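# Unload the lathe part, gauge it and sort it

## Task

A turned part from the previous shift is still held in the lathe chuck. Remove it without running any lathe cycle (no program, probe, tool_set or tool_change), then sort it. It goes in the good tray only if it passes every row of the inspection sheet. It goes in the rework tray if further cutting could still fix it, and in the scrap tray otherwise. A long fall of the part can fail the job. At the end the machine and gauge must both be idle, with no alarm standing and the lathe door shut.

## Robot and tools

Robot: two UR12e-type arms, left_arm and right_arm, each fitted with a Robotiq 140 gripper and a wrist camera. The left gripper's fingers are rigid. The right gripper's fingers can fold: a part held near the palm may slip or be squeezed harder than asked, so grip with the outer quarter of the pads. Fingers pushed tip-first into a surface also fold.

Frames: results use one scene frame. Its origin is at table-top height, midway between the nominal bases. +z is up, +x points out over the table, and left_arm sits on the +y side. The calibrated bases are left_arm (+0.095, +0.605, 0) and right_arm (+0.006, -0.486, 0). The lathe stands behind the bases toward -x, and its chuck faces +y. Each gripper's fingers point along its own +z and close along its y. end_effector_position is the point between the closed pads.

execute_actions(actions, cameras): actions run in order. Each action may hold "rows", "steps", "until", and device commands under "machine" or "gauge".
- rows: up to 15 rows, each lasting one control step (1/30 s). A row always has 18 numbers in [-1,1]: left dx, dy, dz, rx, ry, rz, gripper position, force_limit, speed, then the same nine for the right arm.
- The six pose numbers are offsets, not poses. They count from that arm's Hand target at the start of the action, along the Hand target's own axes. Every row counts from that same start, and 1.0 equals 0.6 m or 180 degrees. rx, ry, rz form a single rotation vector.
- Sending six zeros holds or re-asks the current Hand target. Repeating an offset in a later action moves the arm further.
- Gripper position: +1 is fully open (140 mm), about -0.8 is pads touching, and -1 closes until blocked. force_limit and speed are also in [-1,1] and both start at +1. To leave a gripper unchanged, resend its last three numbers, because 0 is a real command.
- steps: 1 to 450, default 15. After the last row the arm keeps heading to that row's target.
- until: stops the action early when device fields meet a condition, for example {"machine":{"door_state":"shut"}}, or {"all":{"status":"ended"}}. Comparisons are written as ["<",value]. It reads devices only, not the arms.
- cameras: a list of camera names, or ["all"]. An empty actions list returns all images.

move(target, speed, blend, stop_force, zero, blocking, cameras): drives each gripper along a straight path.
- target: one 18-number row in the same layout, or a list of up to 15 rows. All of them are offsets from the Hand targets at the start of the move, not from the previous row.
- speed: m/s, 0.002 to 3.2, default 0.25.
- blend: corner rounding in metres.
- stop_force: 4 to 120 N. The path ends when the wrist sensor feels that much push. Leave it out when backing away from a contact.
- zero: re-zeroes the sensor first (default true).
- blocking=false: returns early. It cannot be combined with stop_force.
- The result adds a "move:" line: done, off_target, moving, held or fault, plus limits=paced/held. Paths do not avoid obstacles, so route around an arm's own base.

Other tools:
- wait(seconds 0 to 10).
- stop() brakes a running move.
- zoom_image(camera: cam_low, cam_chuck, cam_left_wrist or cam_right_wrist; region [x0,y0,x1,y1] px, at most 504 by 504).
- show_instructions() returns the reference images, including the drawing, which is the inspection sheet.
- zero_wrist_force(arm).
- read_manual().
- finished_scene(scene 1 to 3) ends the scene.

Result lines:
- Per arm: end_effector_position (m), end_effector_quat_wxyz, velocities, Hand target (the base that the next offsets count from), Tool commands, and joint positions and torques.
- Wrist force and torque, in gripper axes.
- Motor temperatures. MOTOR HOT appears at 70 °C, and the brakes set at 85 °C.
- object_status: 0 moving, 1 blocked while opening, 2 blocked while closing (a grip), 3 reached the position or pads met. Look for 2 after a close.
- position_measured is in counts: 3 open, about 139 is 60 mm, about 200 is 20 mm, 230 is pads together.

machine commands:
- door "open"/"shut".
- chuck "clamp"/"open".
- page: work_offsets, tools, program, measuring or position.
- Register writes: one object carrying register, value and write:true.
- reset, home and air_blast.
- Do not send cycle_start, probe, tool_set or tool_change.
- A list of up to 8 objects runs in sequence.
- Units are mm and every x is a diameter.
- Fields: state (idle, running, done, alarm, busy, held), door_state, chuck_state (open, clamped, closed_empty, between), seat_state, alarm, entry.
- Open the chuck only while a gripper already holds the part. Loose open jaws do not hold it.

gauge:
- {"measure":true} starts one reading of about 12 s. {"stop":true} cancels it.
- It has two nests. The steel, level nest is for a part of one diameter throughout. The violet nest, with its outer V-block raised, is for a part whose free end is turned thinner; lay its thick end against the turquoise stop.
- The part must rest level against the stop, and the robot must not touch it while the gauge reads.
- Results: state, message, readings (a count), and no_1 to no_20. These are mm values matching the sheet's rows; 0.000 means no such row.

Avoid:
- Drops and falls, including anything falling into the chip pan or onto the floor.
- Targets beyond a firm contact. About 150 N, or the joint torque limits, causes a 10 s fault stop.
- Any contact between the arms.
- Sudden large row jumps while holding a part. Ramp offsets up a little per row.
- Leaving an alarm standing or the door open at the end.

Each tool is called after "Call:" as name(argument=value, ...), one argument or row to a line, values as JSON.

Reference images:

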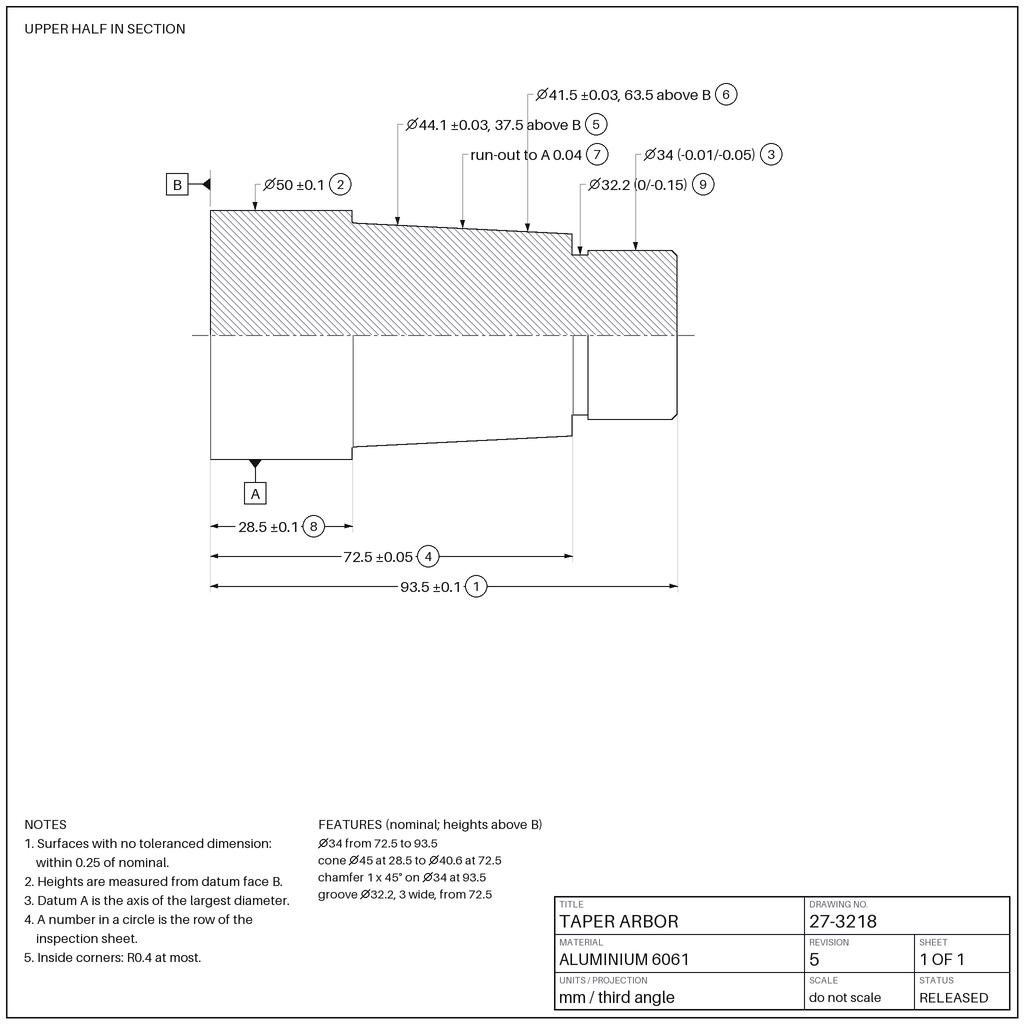

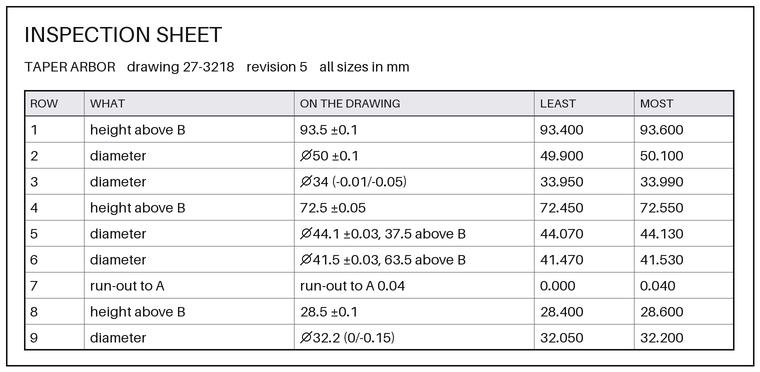

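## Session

Call:
execute_actions(
  actions=[
    {"machine":{"door":"open"},"steps":90},
  ],
  cameras=["all"],
)

Scene clock: 3.20 s.
left_arm: end_effector_position=(+0.5736, +0.2951, +0.1663) position_measured=3 object_status=3 end_effector_quat_wxyz=(-0.435, +0.181, +0.820, -0.325) | right_arm: end_effector_position=(+0.3706, +0.0642, +0.2163) position_measured=3 object_status=3 end_effector_quat_wxyz=(+0.465, +0.774, -0.238, +0.359)
Joint positions: left_arm=[-0.447 -1.175 1.818 -1.258 -2.353 0.395] | right_arm=[1.052 -1.025 1.526 -0.957 -2.359 -0.948]
Joint torques (N m): left_arm=[2.25 -77.89 -41.23 -0.17 -1.53 0.59] | right_arm=[3.12 -83.52 -44.24 -0.1 -0.76 0.32]
Motor temperatures (°C): left_arm=[40 32 32 38 40 37] | right_arm=[37 29 28 35 37 31]
Wrist force (N): left_arm=[0.0 0.0 0.0] | right_arm=[0.3 0.7 0.0]
Wrist torque (N m): left_arm=[0.01 0.00 0.00] | right_arm=[0.16 -0.06 -0.01]
Wrist force, peak (N): left_arm=[0.0 -0.6 0.0] | right_arm=[0.5 0.7 -0.5]
Hand target: left_arm +0.5736, +0.2951, +0.1663; -0.435, +0.181, +0.820, -0.325 | right_arm +0.3706, +0.0642, +0.2163; +0.465, +0.774, -0.238, +0.359
Tool commands: left_gripper/position=+1.0 left_gripper/force_limit=+1.0 left_gripper/speed=+1.0 right_gripper/position=+1.0 right_gripper/force_limit=+1.0 right_gripper/speed=+1.0
machine.work_offsets: g54_z=+105.654 g55_z=+0.000
machine: state=done door_state=open chuck_state=clamped seat_state=home door_answer=taken chuck_answer=taken page=work_offsets entry=no_entry entries=0 alarm=no_alarm queue=done queue_left=0
gauge: readings=0
camera_calibration:
cam_left_wrist: T_world_to_cam=[[0.0111859, 0.720199, -0.693677, -0.0923542], [0.797752, -0.424686, -0.428059, -0.258078], [-0.602882, -0.548594, -0.57929, 0.785394], [0, 0, 0, 1]] pos_world=[0.680416, 0.387774, 0.280435]
cam_right_wrist: T_world_to_cam=[[-0.711323, -0.430049, 0.555947, 0.172096], [-0.69749, 0.334265, -0.633857, 0.371219], [0.0867562, -0.838645, -0.537725, 0.319985], [0, 0, 0, 1]] pos_world=[0.353577, 0.218278, 0.311688]

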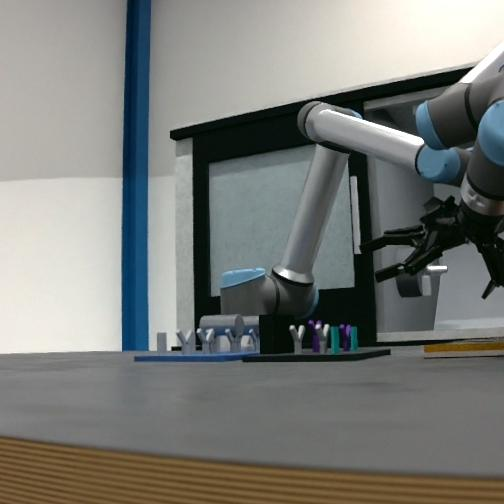

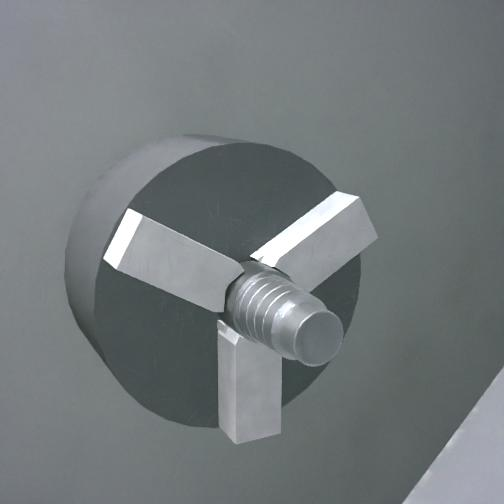

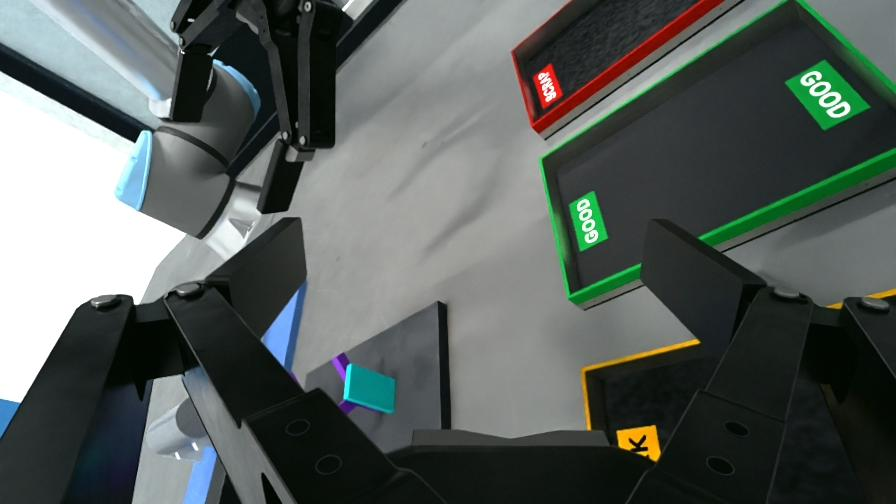

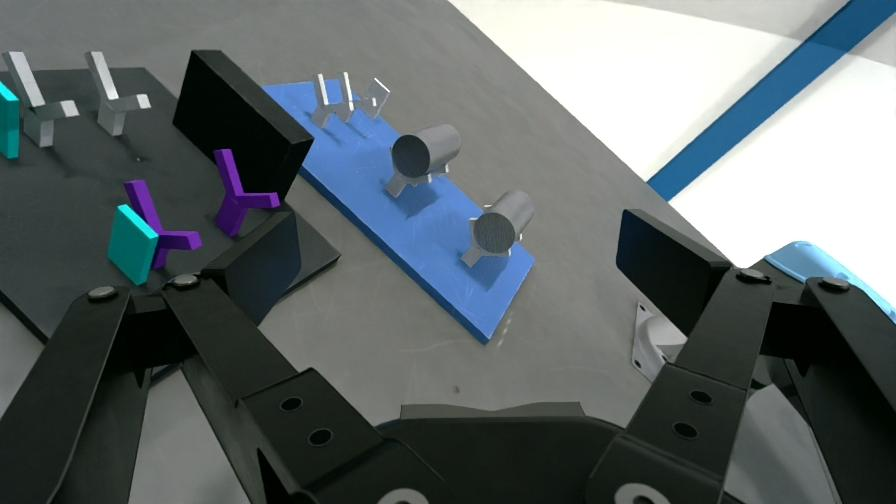

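Call:
move(
  target=[0,0,0,0,0,0,1,1,1,0.392,0.303,0.794,0,0,0,1,1,1],
  speed=0.25,
  cameras=["cam_low"],
)

Scene clock: 24.13 s.
left_arm: end_effector_position=(+0.5736, +0.2951, +0.1663) position_measured=3 object_status=3 end_effector_quat_wxyz=(-0.435, +0.181, +0.820, -0.325) | right_arm: end_effector_position=(+0.5498, -0.4507, +0.3507) position_measured=3 object_status=3 end_effector_quat_wxyz=(+0.465, +0.774, -0.239, +0.359)
Joint positions: left_arm=[-0.447 -1.175 1.818 -1.258 -2.353 0.395] | right_arm=[0.307 -1.67 2.306 -2.252 -2.826 -2.233]
Joint torques (N m): left_arm=[0.53 -76.23 -42.25 -0.13 -1.7 0.05] | right_arm=[-6.79 -45.48 -37.82 -9.06 -0.56 -2.56]
Wrist force (N): left_arm=[0.0 -0.2 0.1] | right_arm=[0.0 -0.1 0.2]
Wrist torque (N m): left_arm=[-0.04 -0.01 0.00] | right_arm=[-0.11 0.00 0.06]
Wrist force, peak (N): left_arm=[0.2 0.1 0.5] | right_arm=[1.1 -0.1 1.8]
Hand target: left_arm +0.5736, +0.2951, +0.1663; -0.435, +0.181, +0.820, -0.325 | right_arm +0.5499, -0.4508, +0.3507; +0.465, +0.774, -0.238, +0.359
Off the commanded pose: left_arm 0.000 m, 0 deg | right_arm 0.000 m, 0 deg.
machine.work_offsets: g54_z=+105.654 g55_z=+0.000
machine: state=done door_state=open chuck_state=clamped seat_state=home door_answer=taken chuck_answer=taken page=work_offsets entry=no_entry entries=0 alarm=no_alarm queue=done queue_left=0
gauge: readings=0
move: done
Images, in order (width x height): cam_low 504x504.

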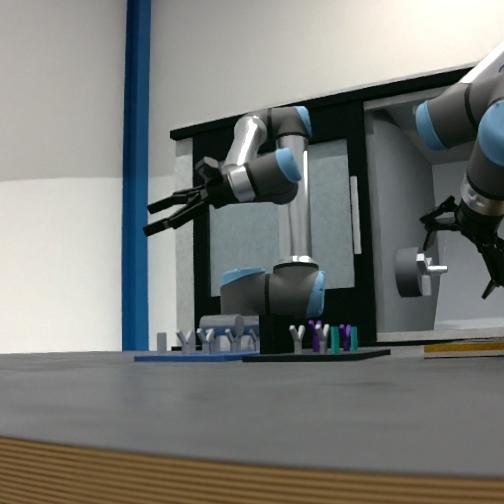

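Call:
move(
  target=[0.2445,-0.4826,0.136,-0.380,-0.055,0.3194,1,1,1,0.01,0.129,0.252,0,0,0,1,1,1],
  speed=0.3,
  cameras=["cam_left_wrist"],
)

Scene clock: 48.40 s.
left_arm: end_effector_position=(+0.4205, +0.1400, +0.4202) position_measured=3 object_status=3 end_effector_quat_wxyz=(+0.000, +0.707, +0.707, +0.000) | right_arm: end_effector_position=(+0.5498, -0.6207, +0.3508) position_measured=3 object_status=3 end_effector_quat_wxyz=(+0.465, +0.774, -0.238, +0.359)
Joint positions: left_arm=[-1.26 -1.82 1.844 -1.594 -1.572 0.298] | right_arm=[-0.049 -1.628 2.466 -3.247 -2.659 -3.083]
Joint torques (N m): left_arm=[-14.72 -38.22 -42.62 -6.54 4.08 -1.87] | right_arm=[-6.39 -17.06 -30.57 -9.58 0.02 -2.21]
Wrist force (N): left_arm=[1.2 -1.0 1.1] | right_arm=[-0.7 0.7 0.2]
Wrist torque (N m): left_arm=[0.05 -0.24 0.25] | right_arm=[0.11 0.12 0.00]
Wrist force, peak (N): left_arm=[1.5 -1.1 1.1] | right_arm=[-0.7 1.1 0.1]
Hand target: left_arm +0.4204, +0.1399, +0.4202; +0.000, +0.707, +0.707, +0.000 | right_arm +0.5498, -0.6207, +0.3508; +0.465, +0.774, -0.238, +0.359
Off the commanded pose: left_arm 0.000 m, 0 deg | right_arm 0.000 m, 0 deg.
machine.work_offsets: g54_z=+105.654 g55_z=+0.000
machine: state=done door_state=open chuck_state=clamped seat_state=home door_answer=taken chuck_answer=taken page=work_offsets entry=no_entry entries=0 alarm=no_alarm queue=done queue_left=0
gauge: readings=0
move: done
camera_calibration:
cam_left_wrist: T_world_to_cam=[[0.999985, -0.00198157, -0.00516154, -0.406775], [-0.000180568, -0.944773, 0.327726, -0.00240599], [-0.00552589, -0.32772, -0.944759, 0.626465], [0, 0, 0, 1]] pos_world=[0.41023, 0.202226, 0.590547]
Images, in order (width x height): cam_left_wrist 896x504.

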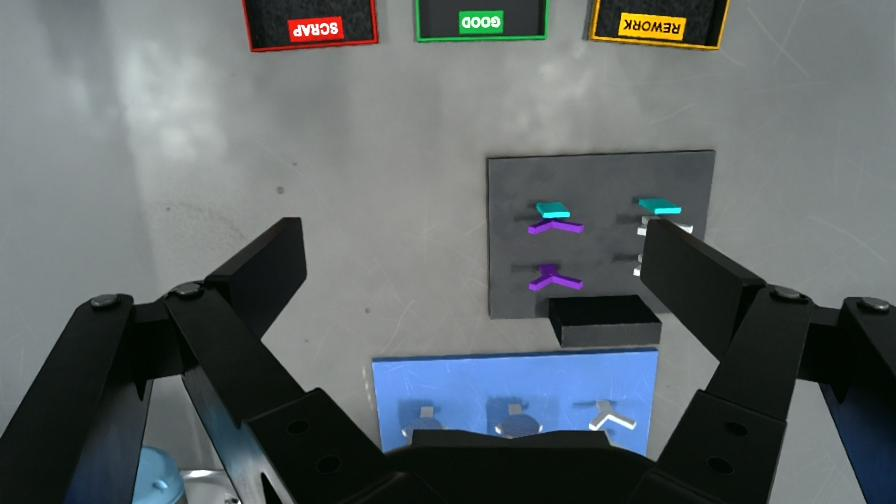

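Call:
move(
  target=[-0.083,-1.0,0.033,0,0,0,1,1,1,0,0,0,0,0,0,1,1,1],
  speed=0.35,
)

Call:
move(
  target=[-0.1,-0.533,0.158,0.5,0,0,1,1,1,0,0,0,0,0,0,1,1,1],
  speed=0.3,
  cameras=["cam_left_wrist"],
)

Scene clock: 57.83 s.
left_arm: end_effector_position=(-0.1793, +0.0899, +0.4008) position_measured=3 object_status=3 end_effector_quat_wxyz=(+0.000, +0.707, +0.707, +0.000) | right_arm: end_effector_position=(+0.5498, -0.6207, +0.3508) position_measured=3 object_status=3 end_effector_quat_wxyz=(+0.465, +0.774, -0.238, +0.359)
Joint positions: left_arm=[-2.352 -1.79 1.855 -1.637 -1.572 -0.793] | right_arm=[-0.049 -1.628 2.466 -3.248 -2.659 -3.083]
Joint torques (N m): left_arm=[-15.22 -25.67 -66.95 -6.35 3.72 -1.67] | right_arm=[-6.61 -15.32 -30.83 -9.09 0.28 -2.65]
Wrist force (N): left_arm=[1.3 -0.8 1.1] | right_arm=[-0.2 0.5 -0.2]
Wrist torque (N m): left_arm=[0.14 -0.22 0.24] | right_arm=[0.07 0.00 0.00]
Wrist force, peak (N): left_arm=[1.4 -3.6 1.3] | right_arm=[-0.3 1.4 -0.2]
Hand target: left_arm -0.1796, +0.0898, +0.4008; +0.000, +0.707, +0.707, +0.000 | right_arm +0.5498, -0.6207, +0.3508; +0.465, +0.774, -0.238, +0.359
Off the commanded pose: left_arm 0.000 m, 0 deg | right_arm 0.000 m, 0 deg.
machine.work_offsets: g54_z=+105.654 g55_z=+0.000
machine: state=done door_state=open chuck_state=clamped seat_state=home door_answer=taken chuck_answer=taken page=work_offsets entry=no_entry entries=0 alarm=no_alarm queue=done queue_left=0
gauge: readings=0
move: done

Scene clock: 61.57 s.
left_arm: end_effector_position=(-0.4994, +0.0297, +0.3061) position_measured=3 object_status=3 end_effector_quat_wxyz=(+0.500, -0.500, -0.500, +0.500) | right_arm: end_effector_position=(+0.5498, -0.6207, +0.3508) position_measured=3 object_status=3 end_effector_quat_wxyz=(+0.465, +0.774, -0.238, +0.359)
Joint positions: left_arm=[-2.256 -0.987 2.073 -4.228 -2.444 -1.572] | right_arm=[-0.049 -1.628 2.466 -3.248 -2.659 -3.083]
Joint torques (N m): left_arm=[-13.92 -69.19 -38.54 -4.16 4.04 -2.19] | right_arm=[-5.98 -17.2 -31.07 -9.12 0.49 -2.84]
Wrist force (N): left_arm=[0.8 0.8 -0.5] | right_arm=[-0.3 0.7 -0.3]
Wrist torque (N m): left_arm=[0.17 0.25 0.29] | right_arm=[0.12 0.03 -0.01]
Wrist force, peak (N): left_arm=[1.4 -0.6 1.7] | right_arm=[-0.7 1.4 0.3]
Hand target: left_arm -0.4994, +0.0297, +0.3061; +0.500, -0.500, -0.500, +0.500 | right_arm +0.5498, -0.6207, +0.3508; +0.465, +0.774, -0.238, +0.359
Off the commanded pose: left_arm 0.000 m, 0 deg | right_arm 0.000 m, 0 deg.
machine.work_offsets: g54_z=+105.654 g55_z=+0.000
machine: state=done door_state=open chuck_state=clamped seat_state=home door_answer=taken chuck_answer=taken page=work_offsets entry=no_entry entries=0 alarm=no_alarm queue=done queue_left=0
gauge: readings=0
move: done
camera_calibration:
cam_left_wrist: T_world_to_cam=[[-0.00445506, -0.00247885, -0.999987, 0.315228], [0.328448, -0.944522, 0.000878081, 0.194814], [-0.944512, -0.32844, 0.00502208, -0.282127], [0, 0, 0, 1]] pos_world=[-0.329054, 0.0921257, 0.31647]
Images, in order (width x height): cam_left_wrist 896x504.

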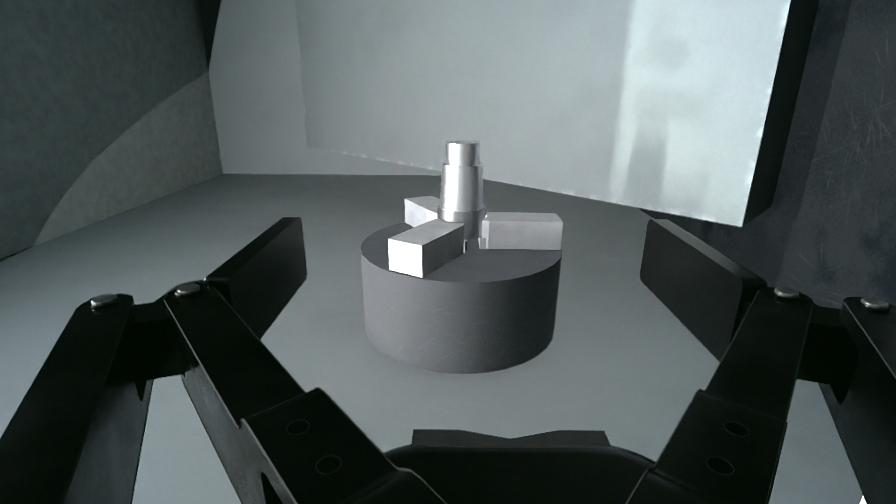

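Call:
move(
  target=[-0.0545,0.002,0.471,0,0,0,1,1,1,0,0,0,0,0,0,1,1,1],
  speed=0.12,
  cameras=["cam_left_wrist","cam_chuck"],
)

Call:
zoom_image(
  camera="cam_left_wrist",
  region=[330, 120, 620, 410],
)

Scene clock: 70.17 s.
left_arm: end_effector_position=(-0.7818, -0.0031, +0.3051) position_measured=3 object_status=3 end_effector_quat_wxyz=(+0.500, -0.500, -0.500, +0.500) | right_arm: end_effector_position=(+0.5498, -0.6207, +0.3508) position_measured=3 object_status=3 end_effector_quat_wxyz=(+0.465, +0.774, -0.238, +0.359)
Joint positions: left_arm=[-2.499 -0.806 1.678 -4.014 -2.201 -1.572] | right_arm=[-0.049 -1.628 2.466 -3.248 -2.659 -3.083]
Joint torques (N m): left_arm=[-11.35 -88.22 -48.07 -0.1 3.89 2.54] | right_arm=[-6.56 -14.61 -30.67 -8.99 0.49 -2.39]
Wrist force (N): left_arm=[0.8 0.5 -0.2] | right_arm=[-0.3 0.3 0.1]
Wrist torque (N m): left_arm=[0.11 0.19 0.21] | right_arm=[0.01 0.03 0.00]
Wrist force, peak (N): left_arm=[1.1 0.8 -1.7] | right_arm=[-0.5 1.7 0.0]
Hand target: left_arm -0.7820, -0.0032, +0.3051; +0.500, -0.500, -0.500, +0.500 | right_arm +0.5498, -0.6207, +0.3508; +0.465, +0.774, -0.238, +0.359
Off the commanded pose: left_arm 0.000 m, 0 deg | right_arm 0.000 m, 0 deg.
machine.work_offsets: g54_z=+105.654 g55_z=+0.000
machine: state=done door_state=open chuck_state=clamped seat_state=home door_answer=taken chuck_answer=taken page=work_offsets entry=no_entry entries=0 alarm=no_alarm queue=done queue_left=0
gauge: readings=0
move: done
camera_calibration:
cam_left_wrist: T_world_to_cam=[[-0.00477073, -0.00248539, -0.999986, 0.312596], [0.328537, -0.944491, 0.00078008, 0.256639], [-0.944479, -0.328528, 0.00532245, -0.559599], [0, 0, 0, 1]] pos_world=[-0.611354, 0.0593257, 0.31537]
Images, in order (width x height): cam_chuck 504x504, cam_left_wrist 896x504.

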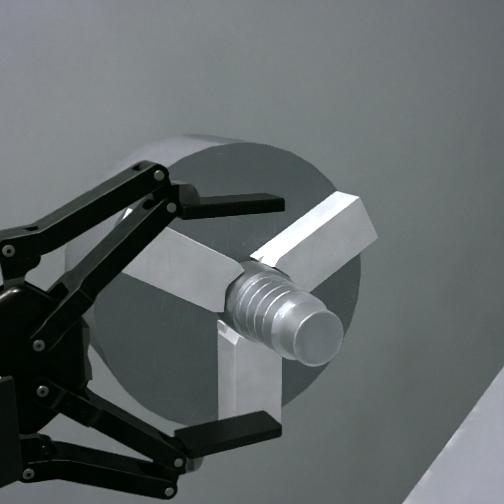

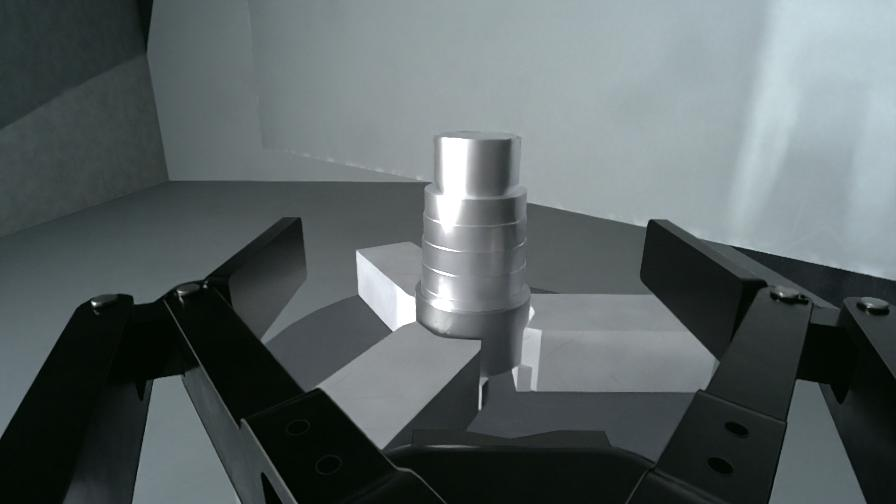

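Scaled by 1.738 from the camera's 896x504 image, which has a finer 1280x720 frame.

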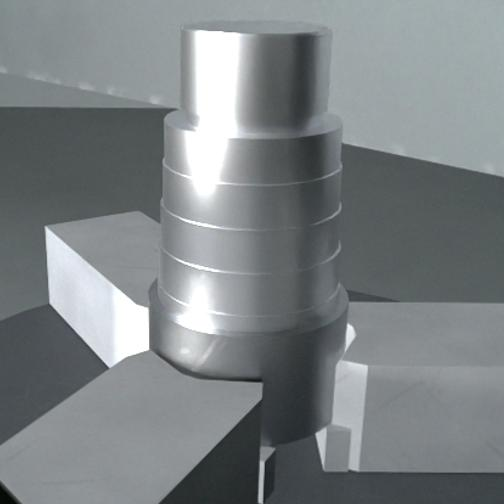

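Call:
execute_actions(
  actions=[
    {"rows":[[0,0,0,0,0,0,-1,-1,-1,0,0,0,0,0,0,1,1,1]],"steps":150},
  ],
  cameras=["cam_left_wrist"],
)

Scene clock: 81.77 s.
left_arm: end_effector_position=(-0.7820, -0.0032, +0.3051) position_measured=164 object_status=2 end_effector_quat_wxyz=(+0.500, -0.500, -0.500, +0.500) | right_arm: end_effector_position=(+0.5498, -0.6207, +0.3508) position_measured=3 object_status=3 end_effector_quat_wxyz=(+0.465, +0.774, -0.238, +0.359)
Joint positions: left_arm=[-2.499 -0.806 1.677 -4.014 -2.201 -1.572] | right_arm=[-0.049 -1.628 2.466 -3.248 -2.659 -3.083]
Joint torques (N m): left_arm=[-12.7 -110.03 -47.54 -4.45 2.94 2.55] | right_arm=[-5.63 -17.82 -30.69 -8.64 0.36 -2.29]
Wrist force (N): left_arm=[1.0 1.8 -9.0] | right_arm=[-0.4 0.4 0.1]
Wrist torque (N m): left_arm=[-0.14 0.14 0.18] | right_arm=[0.04 0.06 0.00]
Wrist force, peak (N): left_arm=[1.1 2.0 -9.3] | right_arm=[-0.1 1.5 -0.2]
Hand target: left_arm -0.7820, -0.0032, +0.3051; +0.500, -0.500, -0.500, +0.500 | right_arm +0.5498, -0.6207, +0.3508; +0.465, +0.774, -0.238, +0.359
Off the commanded pose: left_arm 0.000 m, 0 deg | right_arm 0.000 m, 0 deg.
machine.work_offsets: g54_z=+105.654 g55_z=+0.000
machine: state=done door_state=open chuck_state=clamped seat_state=home door_answer=taken chuck_answer=taken page=work_offsets entry=no_entry entries=0 alarm=no_alarm queue=done queue_left=0
gauge: readings=0
camera_calibration:
cam_left_wrist: T_world_to_cam=[[-0.00477073, -0.00248539, -0.999986, 0.312594], [0.328537, -0.944491, 0.00078008, 0.256643], [-0.944479, -0.328528, 0.00532245, -0.559915], [0, 0, 0, 1]] pos_world=[-0.611654, 0.0592257, 0.31537]
Images, in order (width x height): cam_left_wrist 896x504.

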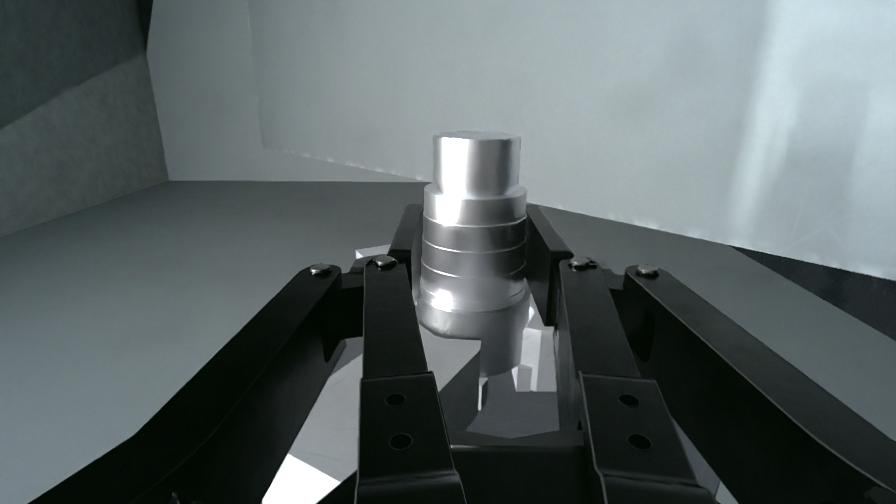

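Call:
execute_actions(
  actions=[
    {"rows":[[0,0,0,0,0,0,-0.98,0,-1,0,0,0,0,0,0,1,1,1]],"steps":45},
  ],
)

Scene clock: 92.53 s.
left_arm: end_effector_position=(-0.7820, -0.0032, +0.3051) position_measured=166 object_status=2 end_effector_quat_wxyz=(+0.500, -0.500, -0.500, +0.500) | right_arm: end_effector_position=(+0.5498, -0.6207, +0.3508) position_measured=3 object_status=3 end_effector_quat_wxyz=(+0.465, +0.774, -0.238, +0.359)
Joint positions: left_arm=[-2.499 -0.806 1.677 -4.014 -2.201 -1.572] | right_arm=[-0.049 -1.628 2.466 -3.248 -2.659 -3.083]
Joint torques (N m): left_arm=[-10.05 -109.04 -47 1.5 1.14 2.66] | right_arm=[-6.41 -15.75 -30.09 -9.04 0.43 -2.22]
Wrist force (N): left_arm=[1.4 2.1 -23.0] | right_arm=[-0.3 0.4 -0.2]
Wrist torque (N m): left_arm=[-0.19 -0.02 0.16] | right_arm=[0.04 0.02 0.00]
Wrist force, peak (N): left_arm=[1.1 2.2 -23.3] | right_arm=[-0.6 1.3 -0.6]
Hand target: left_arm -0.7820, -0.0032, +0.3051; +0.500, -0.500, -0.500, +0.500 | right_arm +0.5498, -0.6207, +0.3508; +0.465, +0.774, -0.238, +0.359
Off the commanded pose: left_arm 0.000 m, 0 deg | right_arm 0.000 m, 0 deg.
machine.work_offsets: g54_z=+105.654 g55_z=+0.000
machine: state=done door_state=open chuck_state=clamped seat_state=home door_answer=taken chuck_answer=taken page=work_offsets entry=no_entry entries=0 alarm=no_alarm queue=done queue_left=0
gauge: readings=0

Call:
execute_actions(
  actions=[
    {"rows":[[0,0,-0.00045,0,0,0,-0.98,0,-1,0,0,0,0,0,0,1,1,1]],"steps":15},
    {"machine":{"chuck":"open"},"rows":[[0,0,0,0,0,0,-0.98,0,-1,0,0,0,0,0,0,1,1,1]],"steps":90,"until":{"machine":{"chuck_state":"open"}}},
  ],
)

Call:
move(
  target=[
    [0.15,0,0,0,0,0,-0.98,0,-1,0,0,0,0,0,0,1,1,1],
    [0.16,0,-0.55,0,0,0,-0.98,0,-1,0,0,0,0,0,0,1,1,1],
  ],
  speed=[0.06,0.25],
  blend=[0.01,0],
  cameras=["cam_left_wrist"],
)

Scene clock: 100.17 s.
left_arm: end_effector_position=(-0.7817, -0.0032, +0.3051) position_measured=166 object_status=2 end_effector_quat_wxyz=(+0.500, -0.500, -0.500, +0.500) | right_arm: end_effector_position=(+0.5498, -0.6207, +0.3508) position_measured=3 object_status=3 end_effector_quat_wxyz=(+0.465, +0.774, -0.238, +0.359)
Joint positions: left_arm=[-2.499 -0.806 1.678 -4.014 -2.201 -1.572] | right_arm=[-0.049 -1.628 2.466 -3.248 -2.659 -3.083]
Joint torques (N m): left_arm=[10.53 -114.38 -25.38 -5.46 -2.69 2.15] | right_arm=[-5.59 -17.02 -31.11 -8.98 0.45 -2.14]
Wrist force (N): left_arm=[0.7 4.1 -0.6] | right_arm=[-0.1 0.5 -0.3]
Wrist torque (N m): left_arm=[-0.04 0.21 0.16] | right_arm=[0.07 -0.02 0.00]
Wrist force, peak (N): left_arm=[1.6 2.0 -23.3] | right_arm=[-0.8 1.2 -0.7]
Hand target: left_arm -0.7817, -0.0032, +0.3051; +0.500, -0.500, -0.500, +0.500 | right_arm +0.5498, -0.6207, +0.3508; +0.465, +0.774, -0.238, +0.359
Off the commanded pose: left_arm 0.000 m, 0 deg | right_arm 0.000 m, 0 deg.
machine.work_offsets: g54_z=+105.654 g55_z=+0.000
machine: state=idle door_state=open chuck_state=open seat_state=home door_answer=taken chuck_answer=taken page=work_offsets entry=no_entry entries=0 alarm=no_alarm queue=running queue_left=0
gauge: readings=0

Scene clock: 103.73 s.
left_arm: end_effector_position=(-0.4520, +0.0930, +0.3049) position_measured=166 object_status=2 end_effector_quat_wxyz=(+0.500, -0.500, -0.500, +0.500) | right_arm: end_effector_position=(+0.5498, -0.6207, +0.3508) position_measured=3 object_status=3 end_effector_quat_wxyz=(+0.465, +0.774, -0.238, +0.359)
Joint positions: left_arm=[-2.264 -1.051 2.228 -4.319 -2.436 -1.572] | right_arm=[-0.049 -1.628 2.466 -3.248 -2.659 -3.083]
Joint torques (N m): left_arm=[17.42 -83.82 -11.09 -4.85 -4.75 -2.03] | right_arm=[-5.51 -15.35 -31.26 -9.07 0.32 -1.96]
Wrist force (N): left_arm=[0.9 4.4 -0.6] | right_arm=[-0.1 0.7 -0.1]
Wrist torque (N m): left_arm=[-0.03 0.21 0.23] | right_arm=[0.09 -0.01 0.00]
Wrist force, peak (N): left_arm=[1.0 4.5 -3.1] | right_arm=[-0.6 1.2 0.1]
Hand target: left_arm -0.4518, +0.0930, +0.3049; +0.500, -0.500, -0.500, +0.500 | right_arm +0.5498, -0.6207, +0.3508; +0.465, +0.774, -0.238, +0.359
Off the commanded pose: left_arm 0.000 m, 0 deg | right_arm 0.000 m, 0 deg.
machine.work_offsets: g54_z=+105.654 g55_z=+0.000
machine: state=idle door_state=open chuck_state=open seat_state=open door_answer=taken chuck_answer=taken page=work_offsets entry=no_entry entries=0 alarm=no_alarm queue=done queue_left=0
gauge: readings=0
move: done
camera_calibration:
cam_left_wrist: T_world_to_cam=[[-0.00477073, -0.00248539, -0.999986, 0.314208], [0.328537, -0.944491, 0.00078008, 0.239086], [-0.944479, -0.328528, 0.00532245, -0.216632], [0, 0, 0, 1]] pos_world=[-0.281654, 0.155426, 0.31517]
Images, in order (width x height): cam_left_wrist 896x504.

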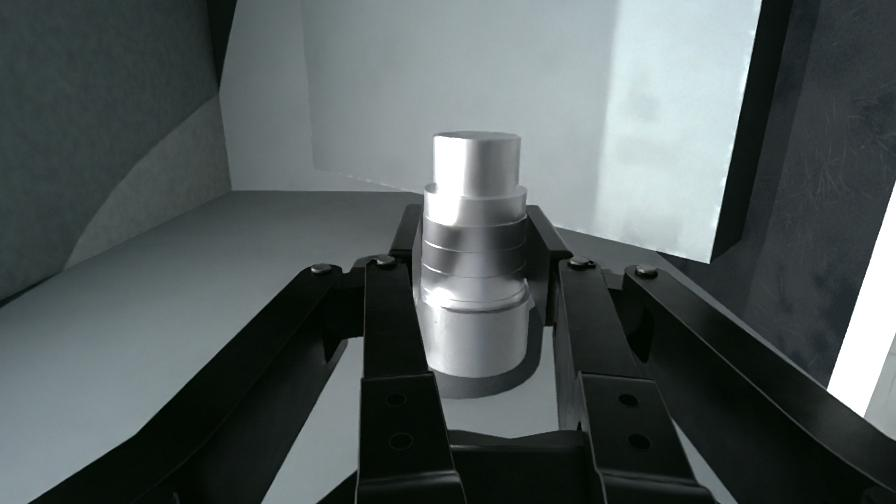

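Call:
move(
  target=[
    [0,-0.16,-0.42,-0.5,0,0,-0.98,0,-1,0,0,0,0,0,0,1,1,1],
    [-0.137,-0.19,-0.995,-0.385,-0.385,-0.385,-0.98,0,-1,0,0,0,0,0,0,1,1,1],
  ],
  speed=0.35,
  blend=[0.06,0],
)

Call:
execute_actions(
  actions=[
    {"machine":{"door":"shut"},"steps":1},
  ],
)

Call:
move(
  target=[-0.65,0,0.25,0,0,-0.51,-0.98,0,-1,0,0,0,0,0,0,1,1,1],
  speed=0.35,
  cameras=["cam_left_wrist","cam_low"],
)

Call:
zoom_image(
  camera="cam_left_wrist",
  region=[200, 20, 600, 320],
)

Call:
zoom_image(
  camera="cam_low",
  region=[270, 270, 390, 370],
)

Scene clock: 121.10 s.
left_arm: end_effector_position=(+0.1452, +0.0111, +0.4185) position_measured=166 object_status=2 end_effector_quat_wxyz=(+0.000, +0.000, +1.000, +0.000) | right_arm: end_effector_position=(+0.5498, -0.6207, +0.3508) position_measured=3 object_status=3 end_effector_quat_wxyz=(+0.465, +0.774, -0.238, +0.359)
Joint positions: left_arm=[-1.772 -1.769 1.808 -1.609 -1.571 -1.784] | right_arm=[-0.049 -1.628 2.466 -3.248 -2.659 -3.083]
Joint torques (N m): left_arm=[21.07 -29.77 -70.69 -2.68 4.01 -2.27] | right_arm=[-5.9 -17.78 -31.41 -9.1 0.33 -1.62]
Wrist force (N): left_arm=[1.5 -1.0 4.8] | right_arm=[0.0 0.6 -0.2]
Wrist torque (N m): left_arm=[0.07 -0.26 0.27] | right_arm=[0.10 -0.01 0.01]
Wrist force, peak (N): left_arm=[2.2 -1.8 5.1] | right_arm=[-0.5 1.3 -0.4]
Hand target: left_arm +0.1454, +0.0111, +0.4185; +0.000, +0.000, +1.000, +0.000 | right_arm +0.5498, -0.6207, +0.3508; +0.465, +0.774, -0.238, +0.359
Off the commanded pose: left_arm 0.000 m, 0 deg | right_arm 0.000 m, 0 deg.
machine.work_offsets: g54_z=+105.654 g55_z=+0.000
machine: state=idle door_state=open chuck_state=open seat_state=open door_answer=taken chuck_answer=taken page=work_offsets entry=no_entry entries=0 alarm=no_alarm queue=done queue_left=0
gauge: readings=0
move: done

Scene clock: 121.33 s.
left_arm: end_effector_position=(+0.1453, +0.0111, +0.4185) position_measured=166 object_status=2 end_effector_quat_wxyz=(+0.000, +0.000, +1.000, +0.000) | right_arm: end_effector_position=(+0.5498, -0.6207, +0.3508) position_measured=3 object_status=3 end_effector_quat_wxyz=(+0.465, +0.774, -0.238, +0.359)
Joint positions: left_arm=[-1.772 -1.769 1.808 -1.609 -1.571 -1.784] | right_arm=[-0.049 -1.628 2.466 -3.248 -2.659 -3.083]
Joint torques (N m): left_arm=[16.78 -27.91 -70.41 -2.63 3.79 -2.12] | right_arm=[-4.66 -16.97 -30.41 -9.1 0.39 -1.75]
Wrist force (N): left_arm=[1.5 -0.6 5.0] | right_arm=[0.0 0.8 0.3]
Wrist torque (N m): left_arm=[0.15 -0.25 0.26] | right_arm=[0.13 -0.02 0.00]
Wrist force, peak (N): left_arm=[1.8 -0.8 4.9] | right_arm=[-0.5 1.2 -0.6]
Hand target: left_arm +0.1454, +0.0111, +0.4185; +0.000, +0.000, +1.000, +0.000 | right_arm +0.5498, -0.6207, +0.3508; +0.465, +0.774, -0.238, +0.359
Tool commands: left_gripper/position=-0.98 left_gripper/force_limit=+0.0 left_gripper/speed=-1.0 right_gripper/position=+1.0 right_gripper/force_limit=+1.0 right_gripper/speed=+1.0
Off the commanded pose: left_arm 0.000 m, 0 deg | right_arm 0.000 m, 0 deg.
machine.work_offsets: g54_z=+105.654 g55_z=+0.000
machine: state=idle door_state=between chuck_state=open seat_state=open door_answer=taken chuck_answer=taken page=work_offsets entry=no_entry entries=0 alarm=no_alarm queue=running queue_left=0
gauge: readings=0

Scene clock: 124.43 s.
left_arm: end_effector_position=(+0.5352, +0.0115, +0.2685) position_measured=166 object_status=2 end_effector_quat_wxyz=(+0.000, +0.718, -0.696, +0.000) | right_arm: end_effector_position=(+0.5498, -0.6207, +0.3508) position_measured=3 object_status=3 end_effector_quat_wxyz=(+0.465, +0.774, -0.238, +0.359)
Joint positions: left_arm=[-1.159 -1.479 1.802 -1.894 -1.571 -2.774] | right_arm=[-0.049 -1.628 2.466 -3.248 -2.659 -3.083]
Joint torques (N m): left_arm=[17.88 -54.75 -67.28 -6.76 3.89 -2.02] | right_arm=[-5.07 -17 -30.74 -8.85 0.26 -1.79]
Wrist force (N): left_arm=[1.4 -1.2 5.0] | right_arm=[-0.1 1.0 0.0]
Wrist torque (N m): left_arm=[0.02 -0.33 0.21] | right_arm=[0.17 -0.02 0.00]
Wrist force, peak (N): left_arm=[1.1 -2.7 5.7] | right_arm=[-0.6 1.0 -0.4]
Hand target: left_arm +0.5353, +0.0115, +0.2684; +0.000, +0.718, -0.696, +0.000 | right_arm +0.5498, -0.6207, +0.3508; +0.465, +0.774, -0.238, +0.359
Off the commanded pose: left_arm 0.000 m, 0 deg | right_arm 0.000 m, 0 deg.
machine.work_offsets: g54_z=+105.654 g55_z=+0.000
machine: state=idle door_state=shut chuck_state=open seat_state=open door_answer=taken chuck_answer=taken page=work_offsets entry=no_entry entries=0 alarm=no_alarm queue=done queue_left=0
gauge: readings=0
move: done
camera_calibration:
cam_left_wrist: T_world_to_cam=[[-0.999574, -0.0289094, -0.00391863, 0.547503], [-0.0285907, 0.943999, 0.328706, -0.0808309], [-0.0058035, 0.328678, -0.944424, 0.434265], [0, 0, 0, 1]] pos_world=[0.547479, -0.0506012, 0.438846]
Images, in order (width x height): cam_low 504x504, cam_left_wrist 896x504.

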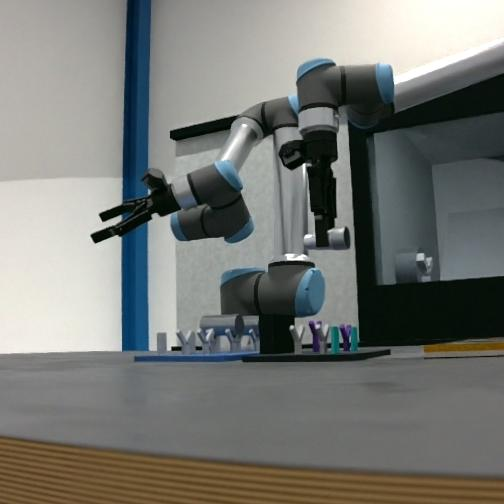

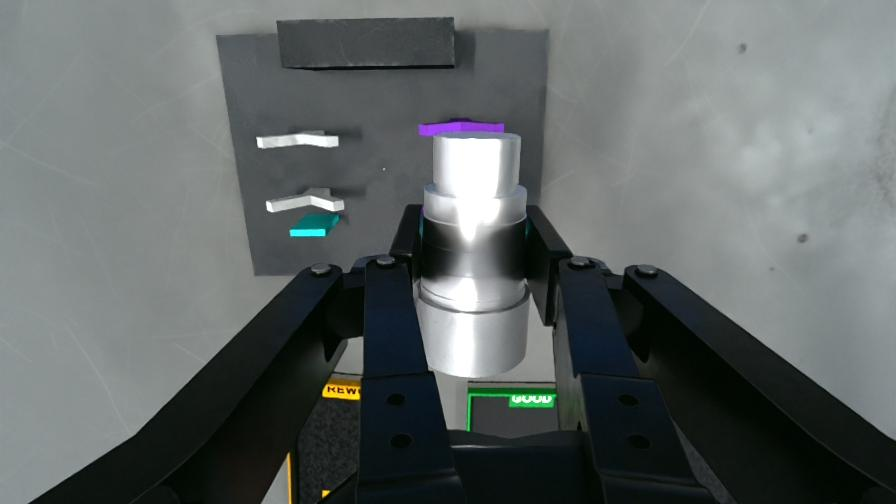

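Scaled by 1.260 from the camera's 896x504 image, which has a finer 1280x720 frame.

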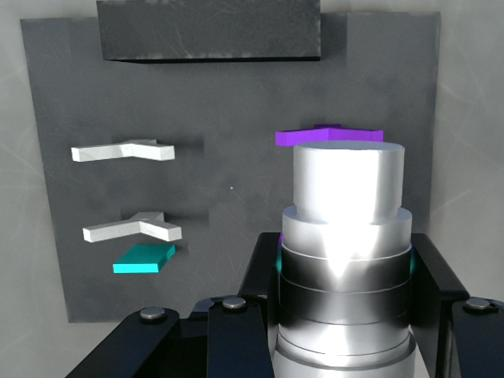

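Scaled by 4.200 from the camera's 504x504 image, which has a finer 720x720 frame.

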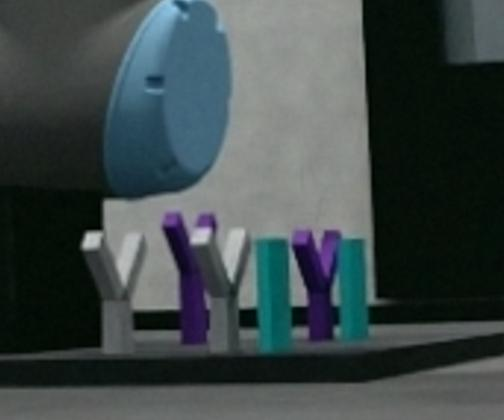

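Call:
move(
  target=[0.001,-0.0022,0.2507,0,0,-0.0025,-0.98,0,-1,0,0,0,0,0,0,1,1,1],
  speed=0.15,
  cameras=["cam_left_wrist","cam_low"],
)

Call:
zoom_image(
  camera="cam_left_wrist",
  region=[360, 120, 600, 400],
)

Call:
zoom_image(
  camera="cam_low",
  region=[270, 270, 390, 370],
)

Scene clock: 146.20 s.
left_arm: end_effector_position=(+0.5366, +0.0111, +0.1182) position_measured=166 object_status=2 end_effector_quat_wxyz=(+0.000, +0.721, -0.693, +0.000) | right_arm: end_effector_position=(+0.5498, -0.6207, +0.3508) position_measured=3 object_status=3 end_effector_quat_wxyz=(+0.465, +0.774, -0.238, +0.359)
Joint positions: left_arm=[-1.158 -1.363 1.96 -2.167 -1.571 -2.78] | right_arm=[-0.049 -1.628 2.466 -3.248 -2.659 -3.083]
Joint torques (N m): left_arm=[17.14 -58.76 -36.01 -7.45 -2.21 -1.83] | right_arm=[-3.85 -17.33 -31.46 -8.91 -0.01 -1.3]
Wrist force (N): left_arm=[1.3 -0.9 5.2] | right_arm=[-0.3 0.5 -0.1]
Wrist torque (N m): left_arm=[0.09 -0.30 0.19] | right_arm=[0.07 0.05 0.01]
Wrist force, peak (N): left_arm=[1.3 -0.9 6.5] | right_arm=[-0.2 1.4 -0.7]
Hand target: left_arm +0.5366, +0.0111, +0.1180; +0.000, +0.721, -0.693, +0.000 | right_arm +0.5498, -0.6207, +0.3508; +0.465, +0.774, -0.238, +0.359
Off the commanded pose: left_arm 0.000 m, 0 deg | right_arm 0.000 m, 0 deg.
machine.work_offsets: g54_z=+105.654 g55_z=+0.000
machine: state=idle door_state=shut chuck_state=open seat_state=open door_answer=taken chuck_answer=taken page=work_offsets entry=no_entry entries=0 alarm=no_alarm queue=done queue_left=0
gauge: readings=0
move: done
camera_calibration:
cam_left_wrist: T_world_to_cam=[[-0.999297, -0.0372902, -0.00392395, 0.548326], [-0.0365068, 0.94371, 0.328753, -0.0266762], [-0.00855619, 0.328665, -0.944408, 0.293966], [0, 0, 0, 1]] pos_world=[0.549481, -0.0509946, 0.288546]
Images, in order (width x height): cam_low 504x504, cam_left_wrist 896x504.

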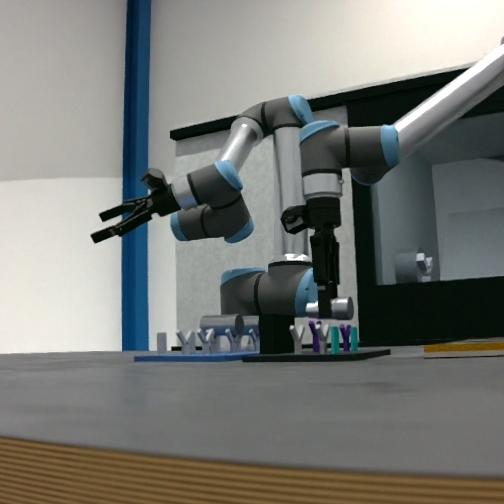

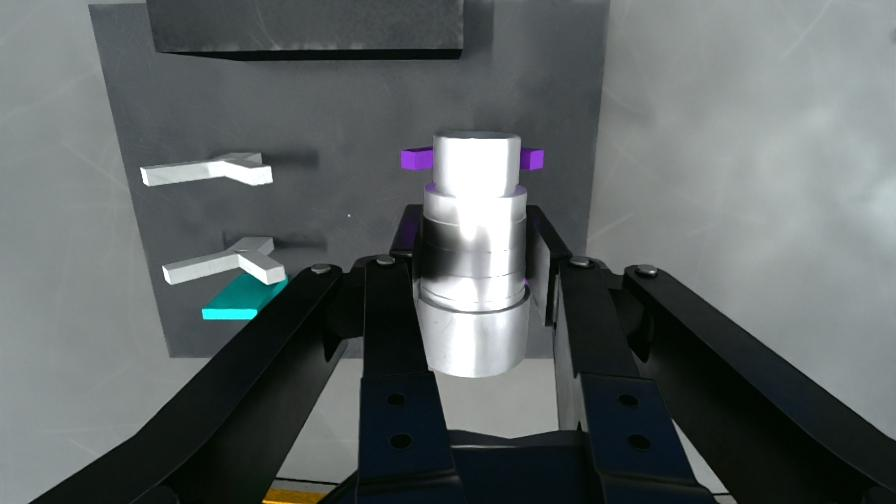

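Scaled by 1.800 from the camera's 896x504 image, which has a finer 1280x720 frame.

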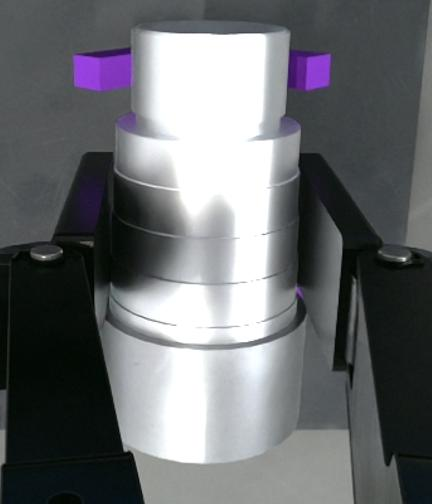

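Scaled by 4.200 from the camera's 504x504 image, which has a finer 720x720 frame.

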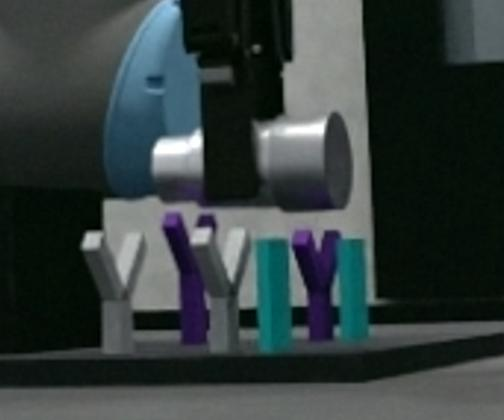

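Call:
move(
  target=[0,0.0004,0.055,0,0,0,-0.98,0,-1,0,0,0,0,0,0,1,1,1],
  speed=0.01,
  stop_force=6,
  cameras=["cam_left_wrist","cam_low"],
)

Call:
zoom_image(
  camera="cam_low",
  region=[270, 270, 390, 370],
)

Scene clock: 155.60 s.
left_arm: end_effector_position=(+0.5364, +0.0111, +0.0952) position_measured=166 object_status=2 end_effector_quat_wxyz=(+0.000, +0.721, -0.693, +0.000) | right_arm: end_effector_position=(+0.5498, -0.6207, +0.3508) position_measured=3 object_status=3 end_effector_quat_wxyz=(+0.465, +0.774, -0.238, +0.359)
Joint positions: left_arm=[-1.158 -1.339 1.979 -2.21 -1.571 -2.781] | right_arm=[-0.049 -1.628 2.466 -3.248 -2.659 -3.083]
Joint torques (N m): left_arm=[-4.7 -81.21 -57.88 -2.32 -1 -0.27] | right_arm=[-3.32 -16.4 -30.65 -8.87 0.32 -0.8]
Wrist force (N): left_arm=[2.7 -1.2 3.9] | right_arm=[-0.5 0.8 -0.6]
Wrist torque (N m): left_arm=[0.06 -0.20 0.08] | right_arm=[0.13 0.09 0.00]
Wrist force, peak (N): left_arm=[-5.6 1.6 -15.3] | right_arm=[-0.5 1.3 0.2]
Hand target: left_arm +0.5364, +0.0111, +0.0952; +0.000, +0.721, -0.693, +0.000 (not the last commanded pose) | right_arm +0.5498, -0.6207, +0.3508; +0.465, +0.774, -0.238, +0.359
Off the commanded pose: left_arm 0.010 m, 0 deg | right_arm 0.000 m, 0 deg.
machine.work_offsets: g54_z=+105.654 g55_z=+0.000
machine: state=idle door_state=shut chuck_state=open seat_state=open door_answer=taken chuck_answer=taken page=work_offsets entry=no_entry entries=0 alarm=no_alarm queue=done queue_left=0
gauge: readings=0
move: contact (left_arm)
camera_calibration:
cam_left_wrist: T_world_to_cam=[[-0.999297, -0.0372901, -0.00392443, 0.548035], [-0.0365066, 0.943699, 0.328784, -0.0190985], [-0.00855691, 0.328696, -0.944397, 0.272148], [0, 0, 0, 1]] pos_world=[0.549281, -0.0509946, 0.265446]
Images, in order (width x height): cam_low 504x504, cam_left_wrist 896x504.

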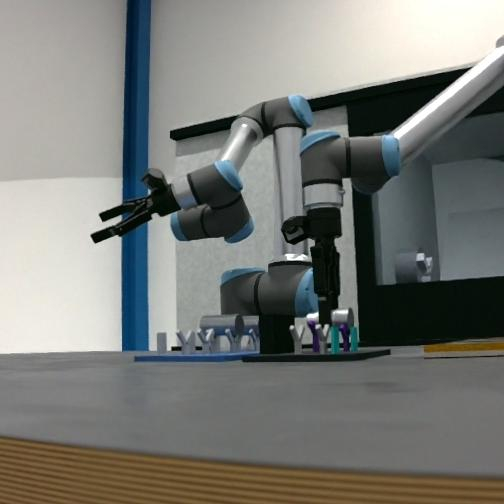

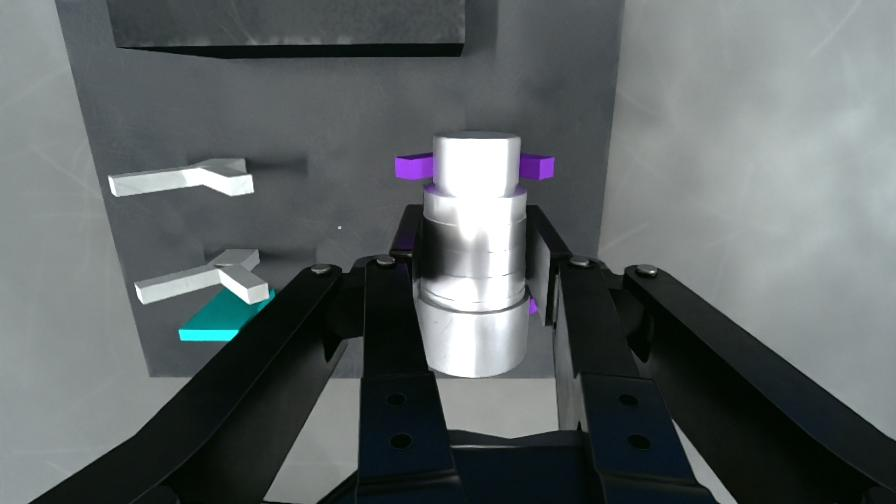

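Scaled by 4.200 from the camera's 504x504 image, which has a finer 720x720 frame.

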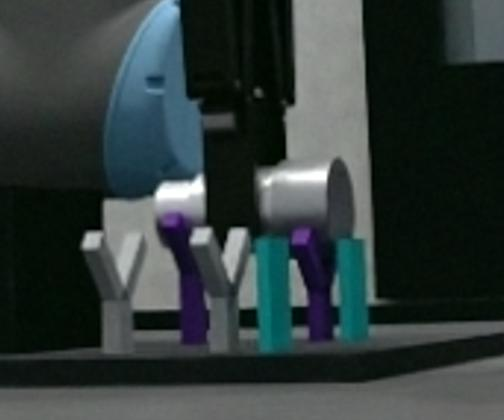

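Call:
move(
  target=[-0.02,0,0.0005,0,0,0,-0.98,0,-1,0,0,0,0,0,0,1,1,1],
  speed=0.005,
  stop_force=9,
)

Scene clock: 162.60 s.
left_arm: end_effector_position=(+0.5364, +0.0129, +0.0952) position_measured=166 object_status=2 end_effector_quat_wxyz=(+0.000, +0.721, -0.693, +0.000) | right_arm: end_effector_position=(+0.5498, -0.6207, +0.3508) position_measured=3 object_status=3 end_effector_quat_wxyz=(+0.465, +0.774, -0.238, +0.359)
Joint positions: left_arm=[-1.157 -1.341 1.982 -2.211 -1.571 -2.78] | right_arm=[-0.049 -1.628 2.466 -3.248 -2.659 -3.083]
Joint torques (N m): left_arm=[-0.49 -53.93 -49.34 1.34 -0.69 -1.35] | right_arm=[-3.41 -16.87 -31.33 -9.1 0.11 -0.98]
Wrist force (N): left_arm=[12.9 -0.1 1.1] | right_arm=[-0.6 0.9 -0.4]
Wrist torque (N m): left_arm=[0.00 -0.11 -0.28] | right_arm=[0.15 0.11 0.00]
Wrist force, peak (N): left_arm=[16.0 -1.3 -0.2] | right_arm=[-1.0 1.2 -0.4]
Hand target: left_arm +0.5364, +0.0129, +0.0952; +0.000, +0.721, -0.693, +0.000 (not the last commanded pose) | right_arm +0.5498, -0.6207, +0.3508; +0.465, +0.774, -0.238, +0.359
Off the commanded pose: left_arm 0.010 m, 0 deg | right_arm 0.000 m, 0 deg.
machine.work_offsets: g54_z=+105.654 g55_z=+0.000
machine: state=idle door_state=shut chuck_state=open seat_state=open door_answer=taken chuck_answer=taken page=work_offsets entry=no_entry entries=0 alarm=no_alarm queue=done queue_left=0
gauge: readings=0
move: contact (left_arm)


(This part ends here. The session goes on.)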